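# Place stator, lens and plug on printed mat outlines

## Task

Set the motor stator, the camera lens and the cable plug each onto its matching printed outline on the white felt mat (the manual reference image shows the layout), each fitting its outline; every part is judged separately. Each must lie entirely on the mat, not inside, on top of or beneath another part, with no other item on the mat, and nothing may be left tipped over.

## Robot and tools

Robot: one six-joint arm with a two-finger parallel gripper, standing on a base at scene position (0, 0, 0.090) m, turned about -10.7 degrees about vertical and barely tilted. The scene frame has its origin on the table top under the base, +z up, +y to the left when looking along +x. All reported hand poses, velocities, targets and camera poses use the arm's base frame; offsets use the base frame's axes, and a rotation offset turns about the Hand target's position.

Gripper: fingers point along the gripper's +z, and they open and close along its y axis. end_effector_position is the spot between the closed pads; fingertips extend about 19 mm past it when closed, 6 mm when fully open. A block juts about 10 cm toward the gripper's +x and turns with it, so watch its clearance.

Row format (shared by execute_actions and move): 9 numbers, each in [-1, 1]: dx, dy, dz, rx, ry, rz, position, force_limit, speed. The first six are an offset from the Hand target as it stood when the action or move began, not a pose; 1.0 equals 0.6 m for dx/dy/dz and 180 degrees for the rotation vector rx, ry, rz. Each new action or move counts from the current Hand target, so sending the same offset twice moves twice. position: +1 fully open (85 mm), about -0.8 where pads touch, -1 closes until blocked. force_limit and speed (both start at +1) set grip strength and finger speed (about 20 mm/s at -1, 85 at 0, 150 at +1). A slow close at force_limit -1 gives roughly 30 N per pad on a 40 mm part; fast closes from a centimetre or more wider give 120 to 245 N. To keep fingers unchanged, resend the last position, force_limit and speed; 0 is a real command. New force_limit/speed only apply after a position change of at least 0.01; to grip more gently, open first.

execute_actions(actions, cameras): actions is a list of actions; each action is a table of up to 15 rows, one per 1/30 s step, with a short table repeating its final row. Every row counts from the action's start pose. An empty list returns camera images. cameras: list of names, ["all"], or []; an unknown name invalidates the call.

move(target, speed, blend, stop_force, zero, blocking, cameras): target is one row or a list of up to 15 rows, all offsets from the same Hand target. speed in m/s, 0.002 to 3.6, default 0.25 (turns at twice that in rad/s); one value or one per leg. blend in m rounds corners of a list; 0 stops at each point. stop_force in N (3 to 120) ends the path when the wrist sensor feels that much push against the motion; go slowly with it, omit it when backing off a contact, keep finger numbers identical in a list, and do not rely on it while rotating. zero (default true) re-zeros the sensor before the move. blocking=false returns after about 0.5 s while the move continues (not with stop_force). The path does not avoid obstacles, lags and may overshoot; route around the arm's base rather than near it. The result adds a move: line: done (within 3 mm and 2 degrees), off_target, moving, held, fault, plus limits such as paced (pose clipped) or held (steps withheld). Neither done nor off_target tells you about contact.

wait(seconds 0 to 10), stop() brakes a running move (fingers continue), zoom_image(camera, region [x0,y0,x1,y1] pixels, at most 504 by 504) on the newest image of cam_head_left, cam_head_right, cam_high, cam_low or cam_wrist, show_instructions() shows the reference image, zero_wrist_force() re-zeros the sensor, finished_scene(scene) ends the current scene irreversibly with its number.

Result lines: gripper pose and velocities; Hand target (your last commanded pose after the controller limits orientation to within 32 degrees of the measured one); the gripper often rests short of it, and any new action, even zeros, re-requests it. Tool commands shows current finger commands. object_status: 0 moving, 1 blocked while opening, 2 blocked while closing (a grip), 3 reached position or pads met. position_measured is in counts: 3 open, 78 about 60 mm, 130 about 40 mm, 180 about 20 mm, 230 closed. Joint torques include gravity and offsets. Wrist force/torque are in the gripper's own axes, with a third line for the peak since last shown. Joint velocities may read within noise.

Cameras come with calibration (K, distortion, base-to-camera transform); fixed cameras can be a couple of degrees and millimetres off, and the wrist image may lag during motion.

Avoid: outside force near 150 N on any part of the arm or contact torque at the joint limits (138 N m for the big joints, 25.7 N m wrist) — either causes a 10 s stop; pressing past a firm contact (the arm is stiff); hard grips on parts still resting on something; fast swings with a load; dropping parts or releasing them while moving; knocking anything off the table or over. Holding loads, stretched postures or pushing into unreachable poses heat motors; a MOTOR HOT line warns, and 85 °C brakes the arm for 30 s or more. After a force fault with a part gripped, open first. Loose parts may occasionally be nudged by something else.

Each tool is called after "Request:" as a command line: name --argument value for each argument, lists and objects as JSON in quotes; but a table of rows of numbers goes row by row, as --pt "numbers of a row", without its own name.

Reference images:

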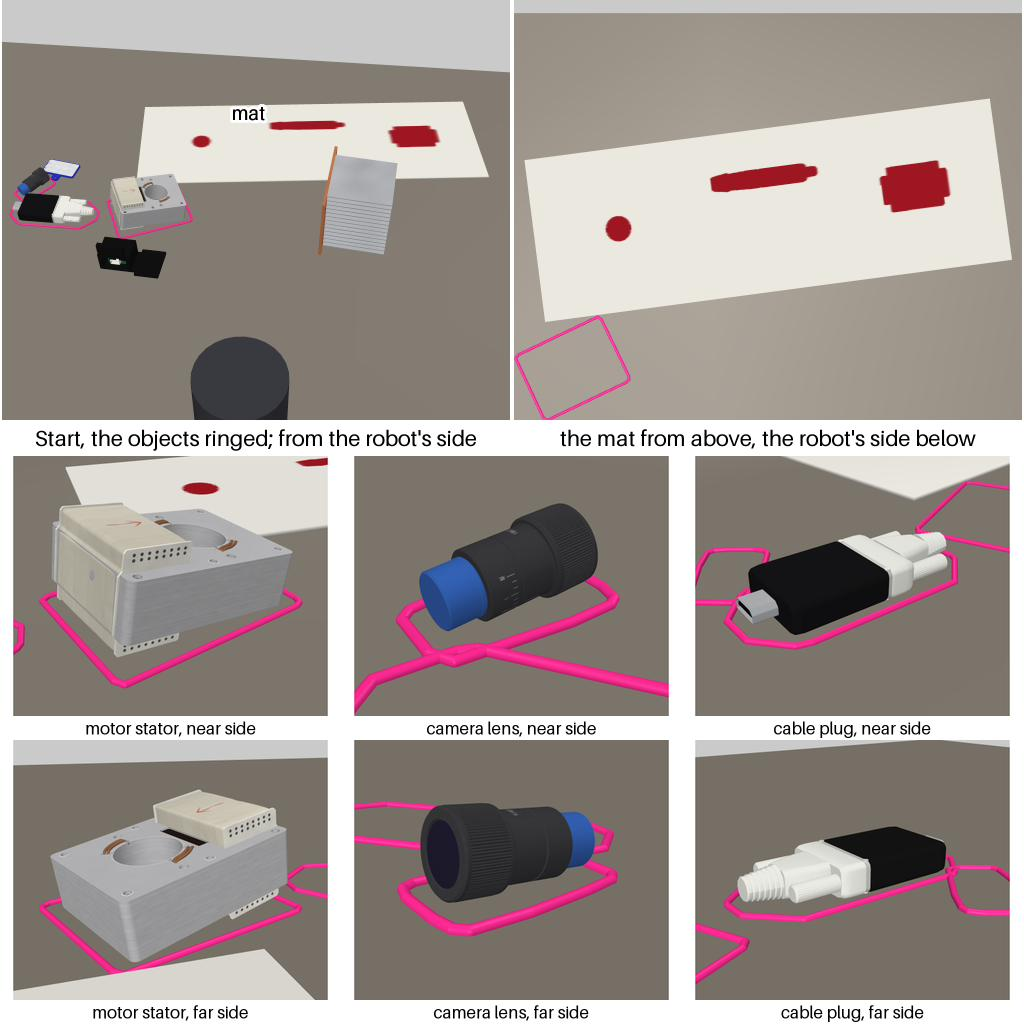

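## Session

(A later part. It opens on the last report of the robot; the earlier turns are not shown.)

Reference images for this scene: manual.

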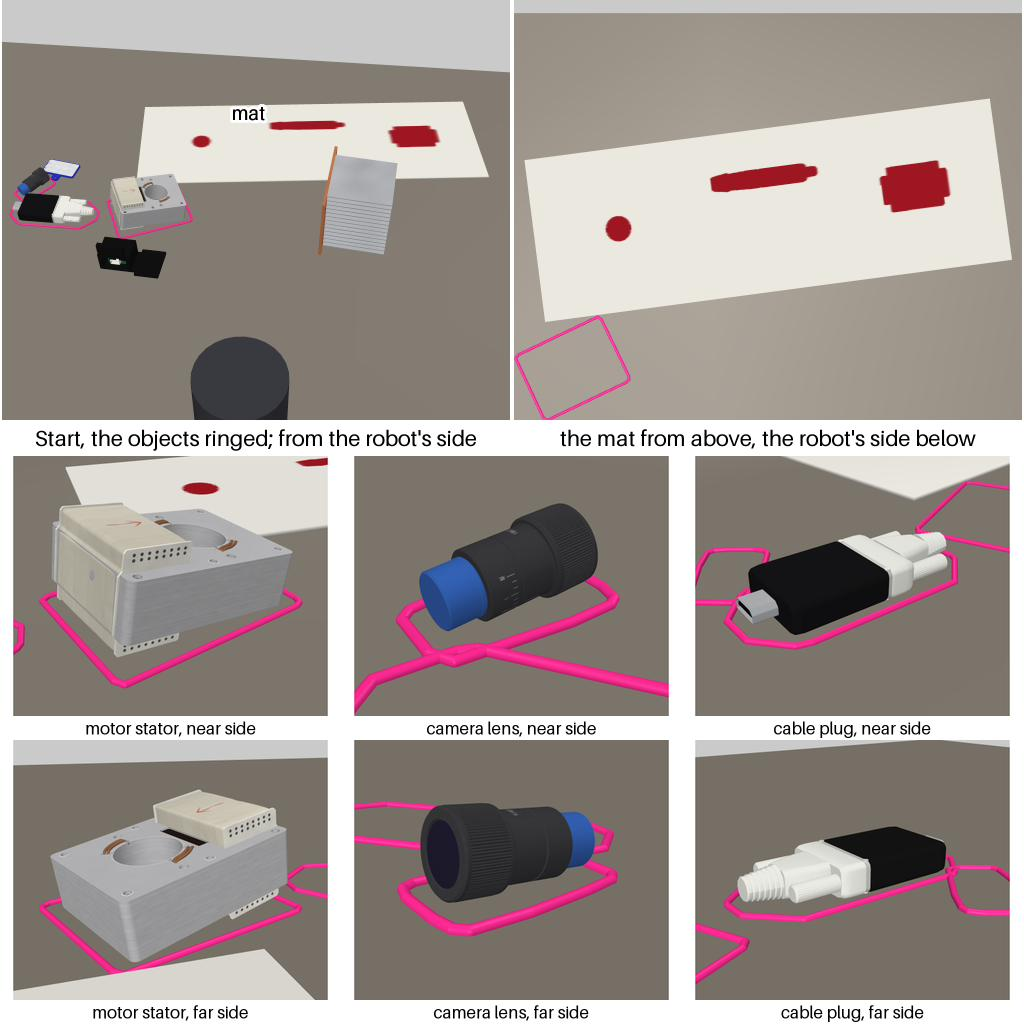

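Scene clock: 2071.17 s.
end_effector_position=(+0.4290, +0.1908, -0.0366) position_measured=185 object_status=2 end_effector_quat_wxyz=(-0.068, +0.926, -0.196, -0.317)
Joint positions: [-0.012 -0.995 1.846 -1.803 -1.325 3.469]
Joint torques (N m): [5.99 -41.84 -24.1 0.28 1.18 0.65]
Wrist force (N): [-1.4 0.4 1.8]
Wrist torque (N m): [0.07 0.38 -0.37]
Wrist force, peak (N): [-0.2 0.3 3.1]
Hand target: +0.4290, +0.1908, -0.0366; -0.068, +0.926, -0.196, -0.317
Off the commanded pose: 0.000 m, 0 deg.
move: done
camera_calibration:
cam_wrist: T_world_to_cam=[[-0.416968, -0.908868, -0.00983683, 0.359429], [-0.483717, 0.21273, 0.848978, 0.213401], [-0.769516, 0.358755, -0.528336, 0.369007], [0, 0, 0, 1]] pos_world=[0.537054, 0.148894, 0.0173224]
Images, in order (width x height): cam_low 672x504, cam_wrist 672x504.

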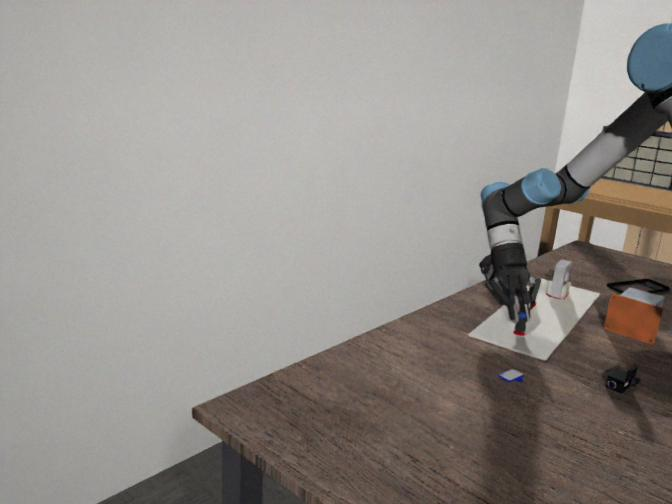

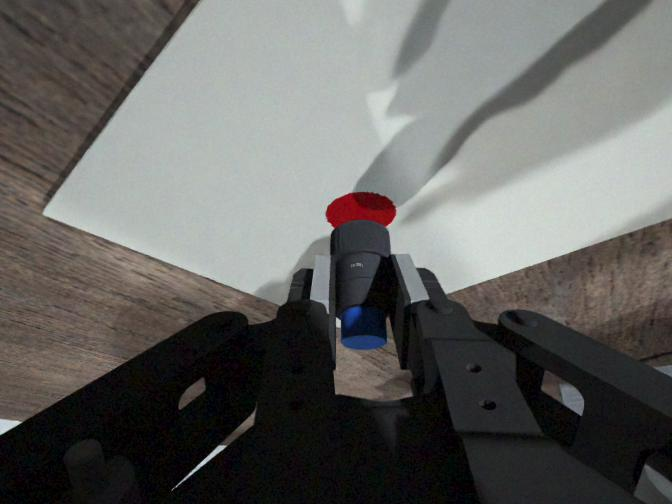

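Request:
zoom_image --camera "cam_low" --region '[500, 305, 545, 345]'

Request:
zoom_image --camera "cam_wrist" --region '[310, 180, 420, 280]'

Scaled by 11.200 from the camera's 672x504 image, which has a finer 960x720 frame.

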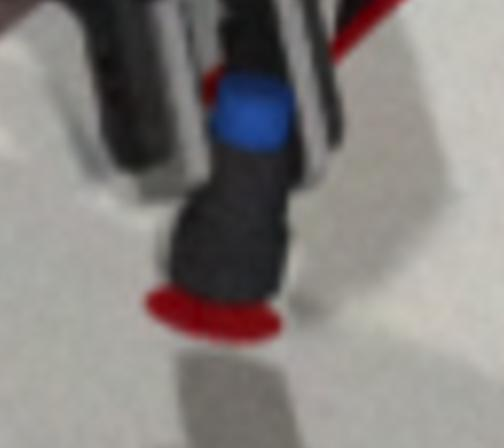

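Scaled by 4.582 from the camera's 672x504 image, which has a finer 960x720 frame.

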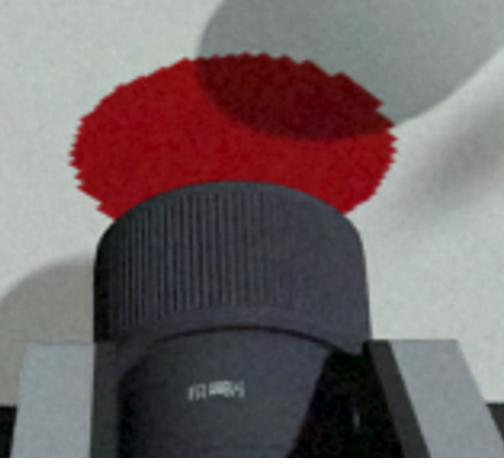

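Request:
move --pt "0.00423 -0.0028 -0.004 0 0 0 -1 -1 -1" --pt "0.00423 -0.0028 -0.03 0 0 0 -1 -1 -1" --speed '[0.015, 0.004]' --stop_force 3 --cameras '["cam_wrist", "cam_low", "cam_high"]'

Request:
zoom_image --camera "cam_wrist" --region '[310, 180, 420, 280]'

Request:
zoom_image --camera "cam_low" --region '[500, 305, 545, 345]'

Scene clock: 2122.93 s.
end_effector_position=(+0.4316, +0.1891, -0.0450) position_measured=185 object_status=2 end_effector_quat_wxyz=(-0.068, +0.926, -0.196, -0.317)
Joint positions: [-0.014 -0.976 1.842 -1.817 -1.327 3.467]
Joint torques (N m): [4.6 -47.66 -14.9 0.93 0.83 0.89]
Wrist force (N): [-4.2 0.5 -1.4]
Wrist torque (N m): [0.06 0.39 -0.22]
Wrist force, peak (N): [-5.0 0.5 -2.2]
Hand target: +0.4316, +0.1891, -0.0450; -0.068, +0.926, -0.196, -0.317 (not the last commanded pose)
Off the commanded pose: 0.010 m, 0 deg.
move: contact; path passed 1 of 2 targets
camera_calibration:
cam_wrist: T_world_to_cam=[[-0.416979, -0.908862, -0.00989421, 0.358891], [-0.483837, 0.212739, 0.848908, 0.222216], [-0.769435, 0.358764, -0.528449, 0.367135], [0, 0, 0, 1]] pos_world=[0.539653, 0.147194, 0.00892199]
Images, in order (width x height): cam_high 672x504, cam_low 672x504, cam_wrist 672x504.

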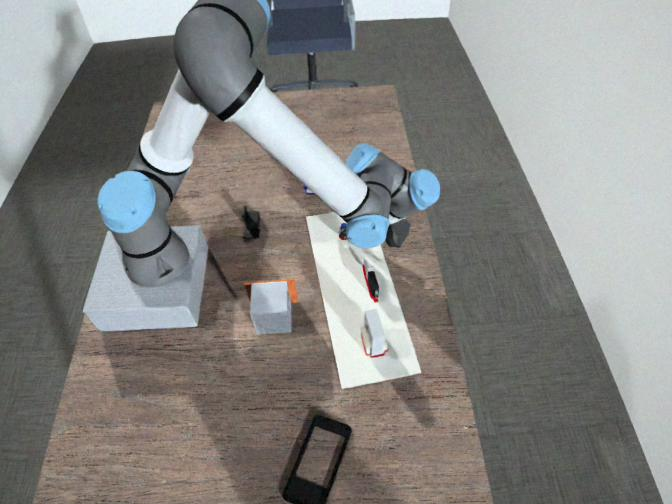

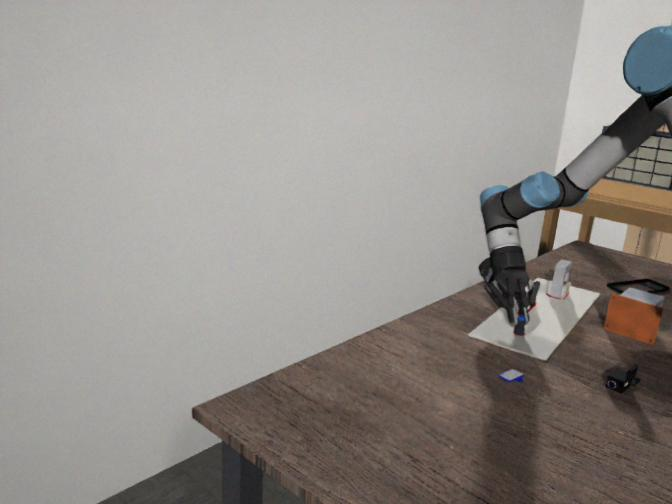

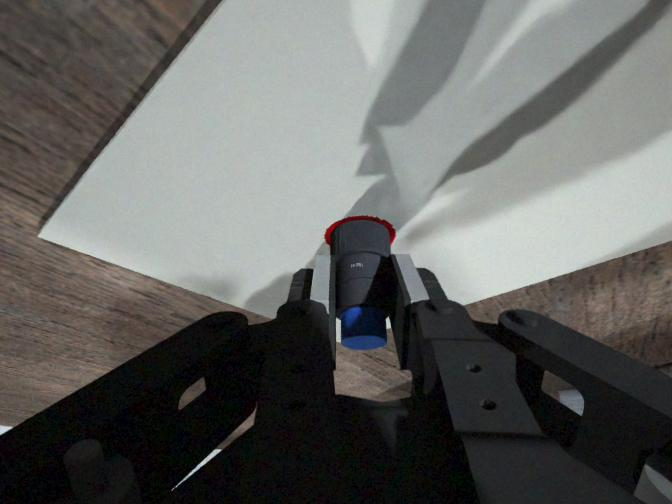

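Scaled by 4.582 from the camera's 672x504 image, which has a finer 960x720 frame.

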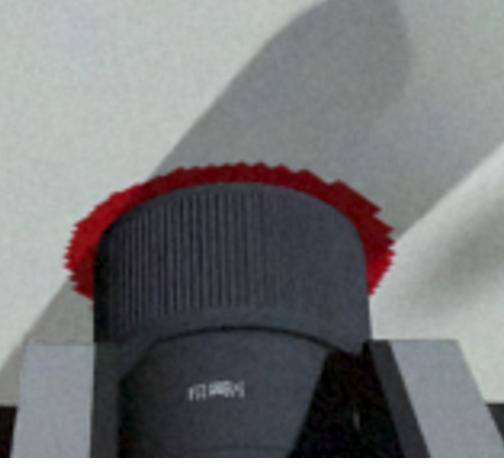

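Scaled by 11.200 from the camera's 672x504 image, which has a finer 960x720 frame.

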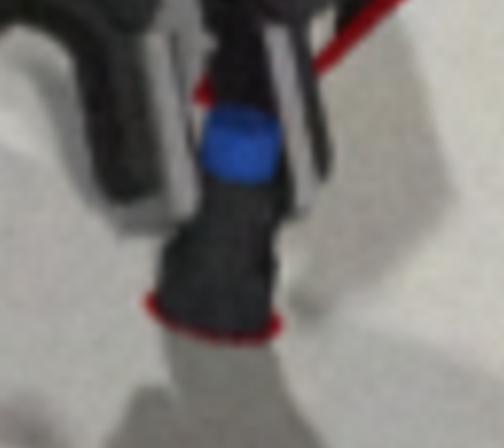

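Request:
move --target '[0, 0, 0, 0, 0, 0, 0.2, -1, -1]' --speed 0.02 --cameras '["cam_wrist", "cam_low"]'

Request:
zoom_image --camera "cam_wrist" --region '[290, 180, 430, 370]'

Request:
zoom_image --camera "cam_low" --region '[500, 305, 545, 345]'

Scene clock: 2143.03 s.
end_effector_position=(+0.4316, +0.1891, -0.0450) position_measured=104 object_status=0 end_effector_quat_wxyz=(-0.068, +0.926, -0.196, -0.317)
Joint positions: [-0.014 -0.976 1.842 -1.817 -1.327 3.467]
Joint torques (N m): [3.16 -47.28 -22.09 0.75 -0.9 0.72]
Wrist force (N): [-1.6 0.4 1.4]
Wrist torque (N m): [0.06 0.36 -0.22]
Wrist force, peak (N): [-4.3 0.7 -1.7]
Hand target: +0.4316, +0.1891, -0.0450; -0.068, +0.926, -0.196, -0.317
Off the commanded pose: 0.000 m, 0 deg.
move: done
camera_calibration:
cam_wrist: T_world_to_cam=[[-0.416959, -0.908871, -0.0099297, 0.358882], [-0.483854, 0.212701, 0.848907, 0.222231], [-0.769435, 0.358764, -0.528449, 0.367135], [0, 0, 0, 1]] pos_world=[0.539653, 0.147194, 0.00892192]
Images, in order (width x height): cam_low 672x504, cam_wrist 672x504.

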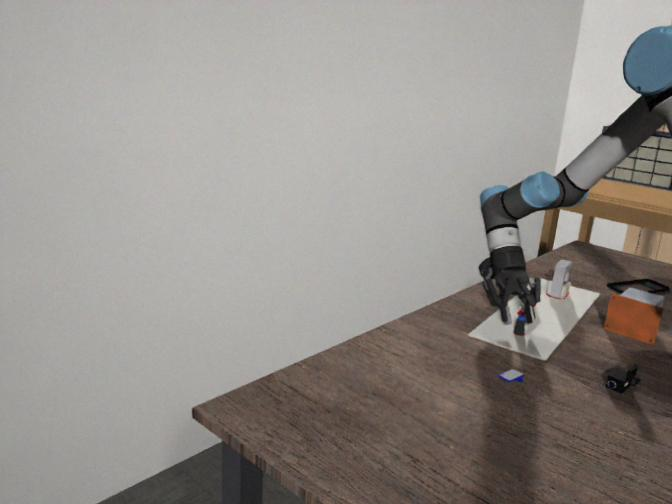

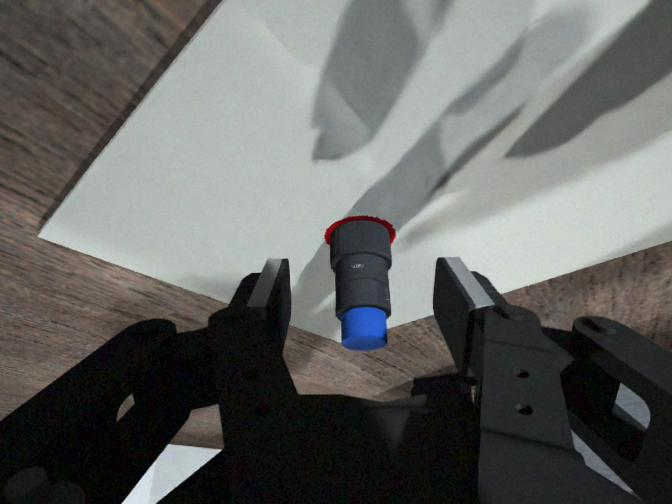

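Scaled by 2.653 from the camera's 672x504 image, which has a finer 960x720 frame.

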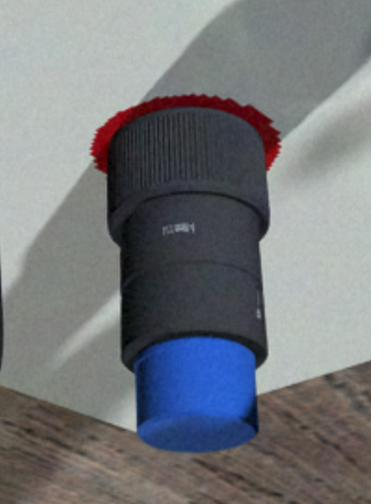

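Scaled by 11.200 from the camera's 672x504 image, which has a finer 960x720 frame.

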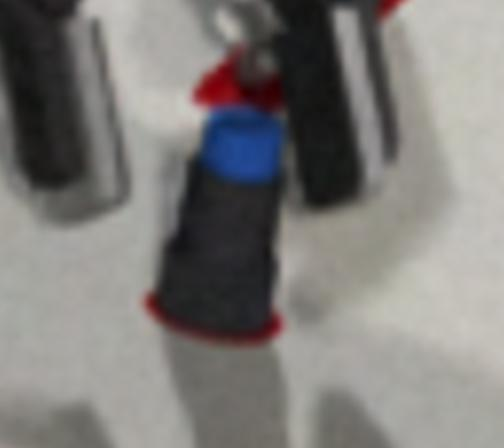

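Request:
move --pt "0.0466 -0.0207 0.0659 0 0 0 0.2 -1 -1" --pt "0.1118 -0.0497 0.1982 0 0 0 0.2 -1 -1" --speed '[0.06, 0.25]' --blend '[0.02, 0]' --cameras '["all"]'

Request:
zoom_image --camera "cam_wrist" --region '[260, 80, 460, 260]'

Request:
zoom_image --camera "cam_low" --region '[470, 240, 610, 365]'

Request:
zoom_image --camera "cam_high" --region '[290, 170, 440, 400]'

Scene clock: 2150.23 s.
end_effector_position=(+0.4986, +0.1593, +0.0738) position_measured=104 object_status=3 end_effector_quat_wxyz=(-0.068, +0.926, -0.196, -0.317)
Joint positions: [-0.06 -1.043 1.561 -1.461 -1.353 3.429]
Joint torques (N m): [9.84 -40.42 -25.56 0.1 1.83 1.35]
Wrist force (N): [-1.4 0.0 1.5]
Wrist torque (N m): [0.04 0.31 -0.25]
Wrist force, peak (N): [-1.3 0.4 3.3]
Hand target: +0.4987, +0.1593, +0.0739; -0.068, +0.926, -0.196, -0.317
Off the commanded pose: 0.000 m, 0 deg.
move: done
camera_calibration:
cam_wrist: T_world_to_cam=[[-0.416959, -0.908871, -0.0099297, 0.360955], [-0.483854, 0.212701, 0.848907, 0.160186], [-0.769435, 0.358764, -0.528449, 0.492235], [0, 0, 0, 1]] pos_world=[0.606753, 0.117394, 0.127722]

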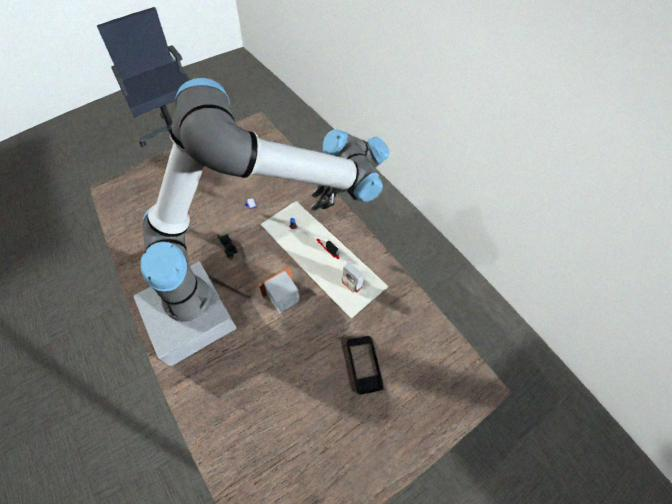

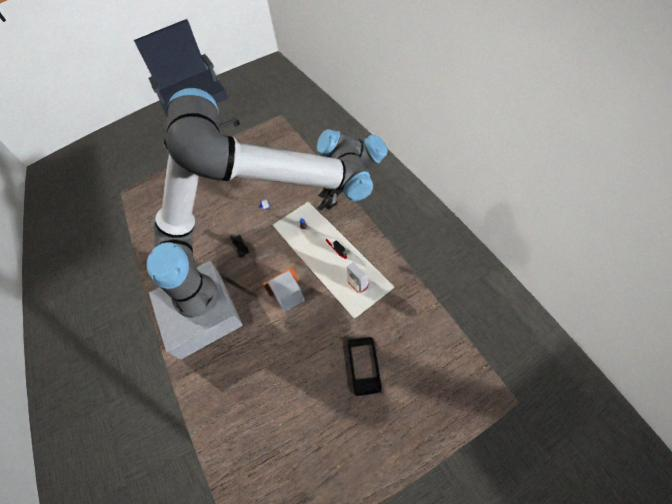

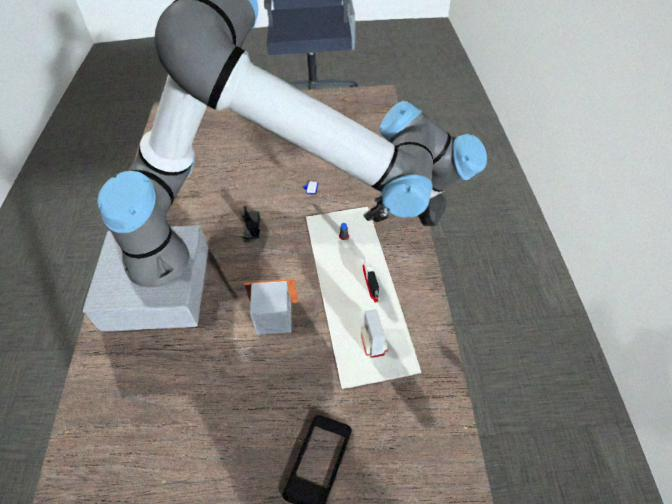

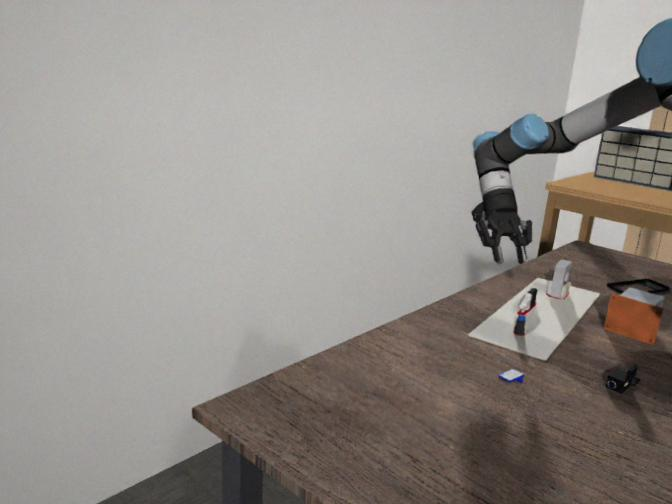

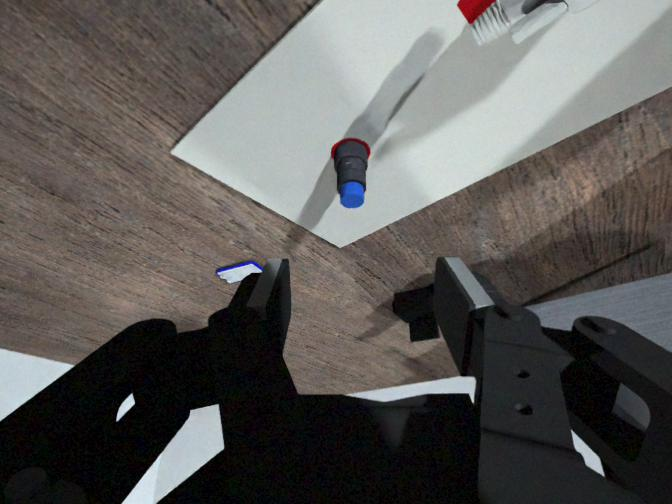

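Scaled by 2.520 from the camera's 672x504 image, which has a finer 960x720 frame.

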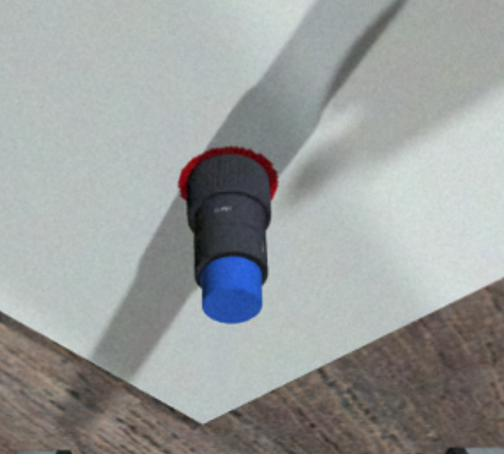

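Scaled by 3.600 from the camera's 672x504 image, which has a finer 960x720 frame.

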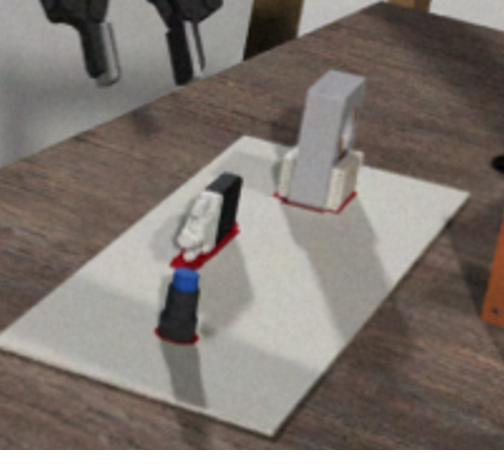

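Scaled by 2.191 from the camera's 672x504 image, which has a finer 960x720 frame.

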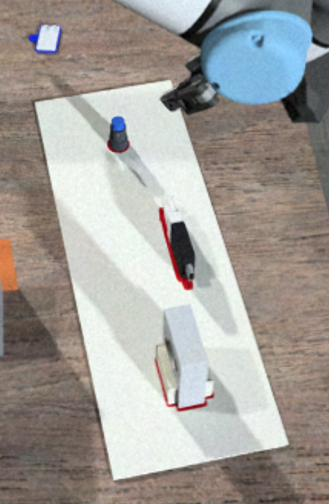

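Request:
zoom_image --camera "cam_high" --region '[350, 250, 430, 370]'

Request:
zoom_image --camera "cam_low" --region '[510, 250, 590, 345]'

Scaled by 4.200 from the camera's 672x504 image, which has a finer 960x720 frame.

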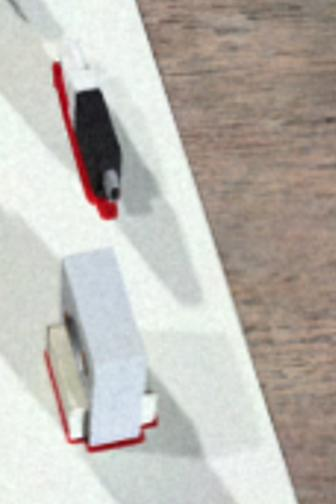

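Scaled by 5.305 from the camera's 672x504 image, which has a finer 960x720 frame.

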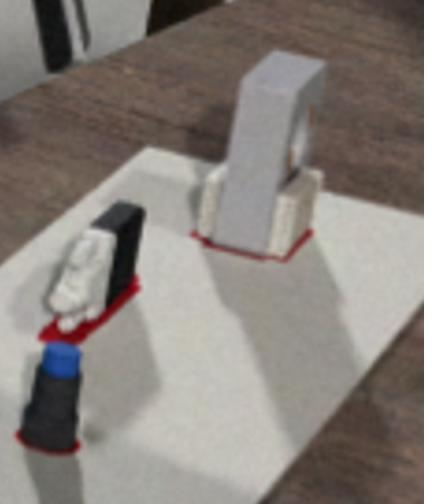

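Request:
move --target '[-0.1045, -0.1722, 0.1152, -0.1311, -0.2943, 0, 0.2, -1, -1]' --speed 0.35 --cameras '["cam_wrist"]'

Request:
zoom_image --camera "cam_wrist" --region '[230, 60, 480, 260]'

Scene clock: 2172.63 s.
end_effector_position=(+0.4360, +0.0559, +0.1430) position_measured=104 object_status=3 end_effector_quat_wxyz=(+0.036, +0.963, -0.204, +0.172)
Joint positions: [-0.119 -1.736 2.364 -2.537 -1.673 3.424]
Joint torques (N m): [9.09 -15.37 -17.43 -5.32 0.04 1.11]
Wrist force (N): [-1.3 -0.1 1.0]
Wrist torque (N m): [0.09 0.23 -0.12]
Wrist force, peak (N): [-2.4 0.9 0.5]
Hand target: +0.4360, +0.0560, +0.1430; +0.036, +0.963, -0.204, +0.172
Off the commanded pose: 0.000 m, 0 deg.
move: done
camera_calibration:
cam_wrist: T_world_to_cam=[[-0.404616, -0.91437, -0.0146062, 0.237184], [-0.914477, 0.404633, 0.00194085, 0.391155], [0.0041355, 0.0141424, -0.999891, 0.267192], [0, 0, 0, 1]] pos_world=[0.452566, 0.0548211, 0.269868]
Images, in order (width x height): cam_wrist 672x504.

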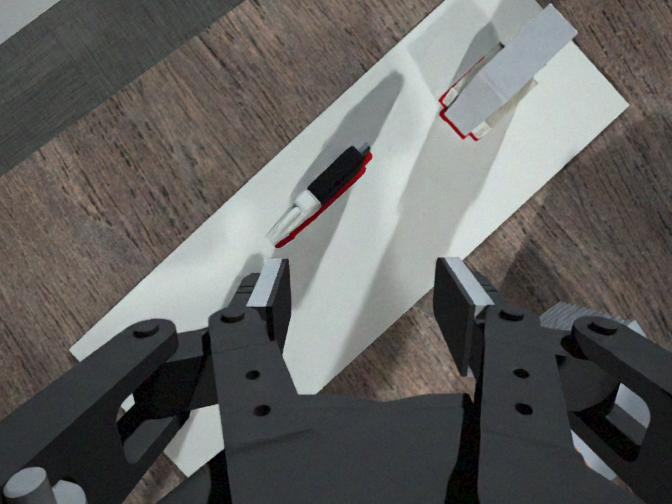

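Scaled by 2.016 from the camera's 672x504 image, which has a finer 960x720 frame.

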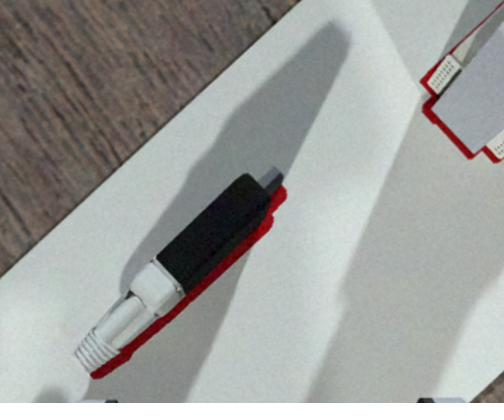

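Request:
finished_scene --scene 1

The scene is finished: the task was done.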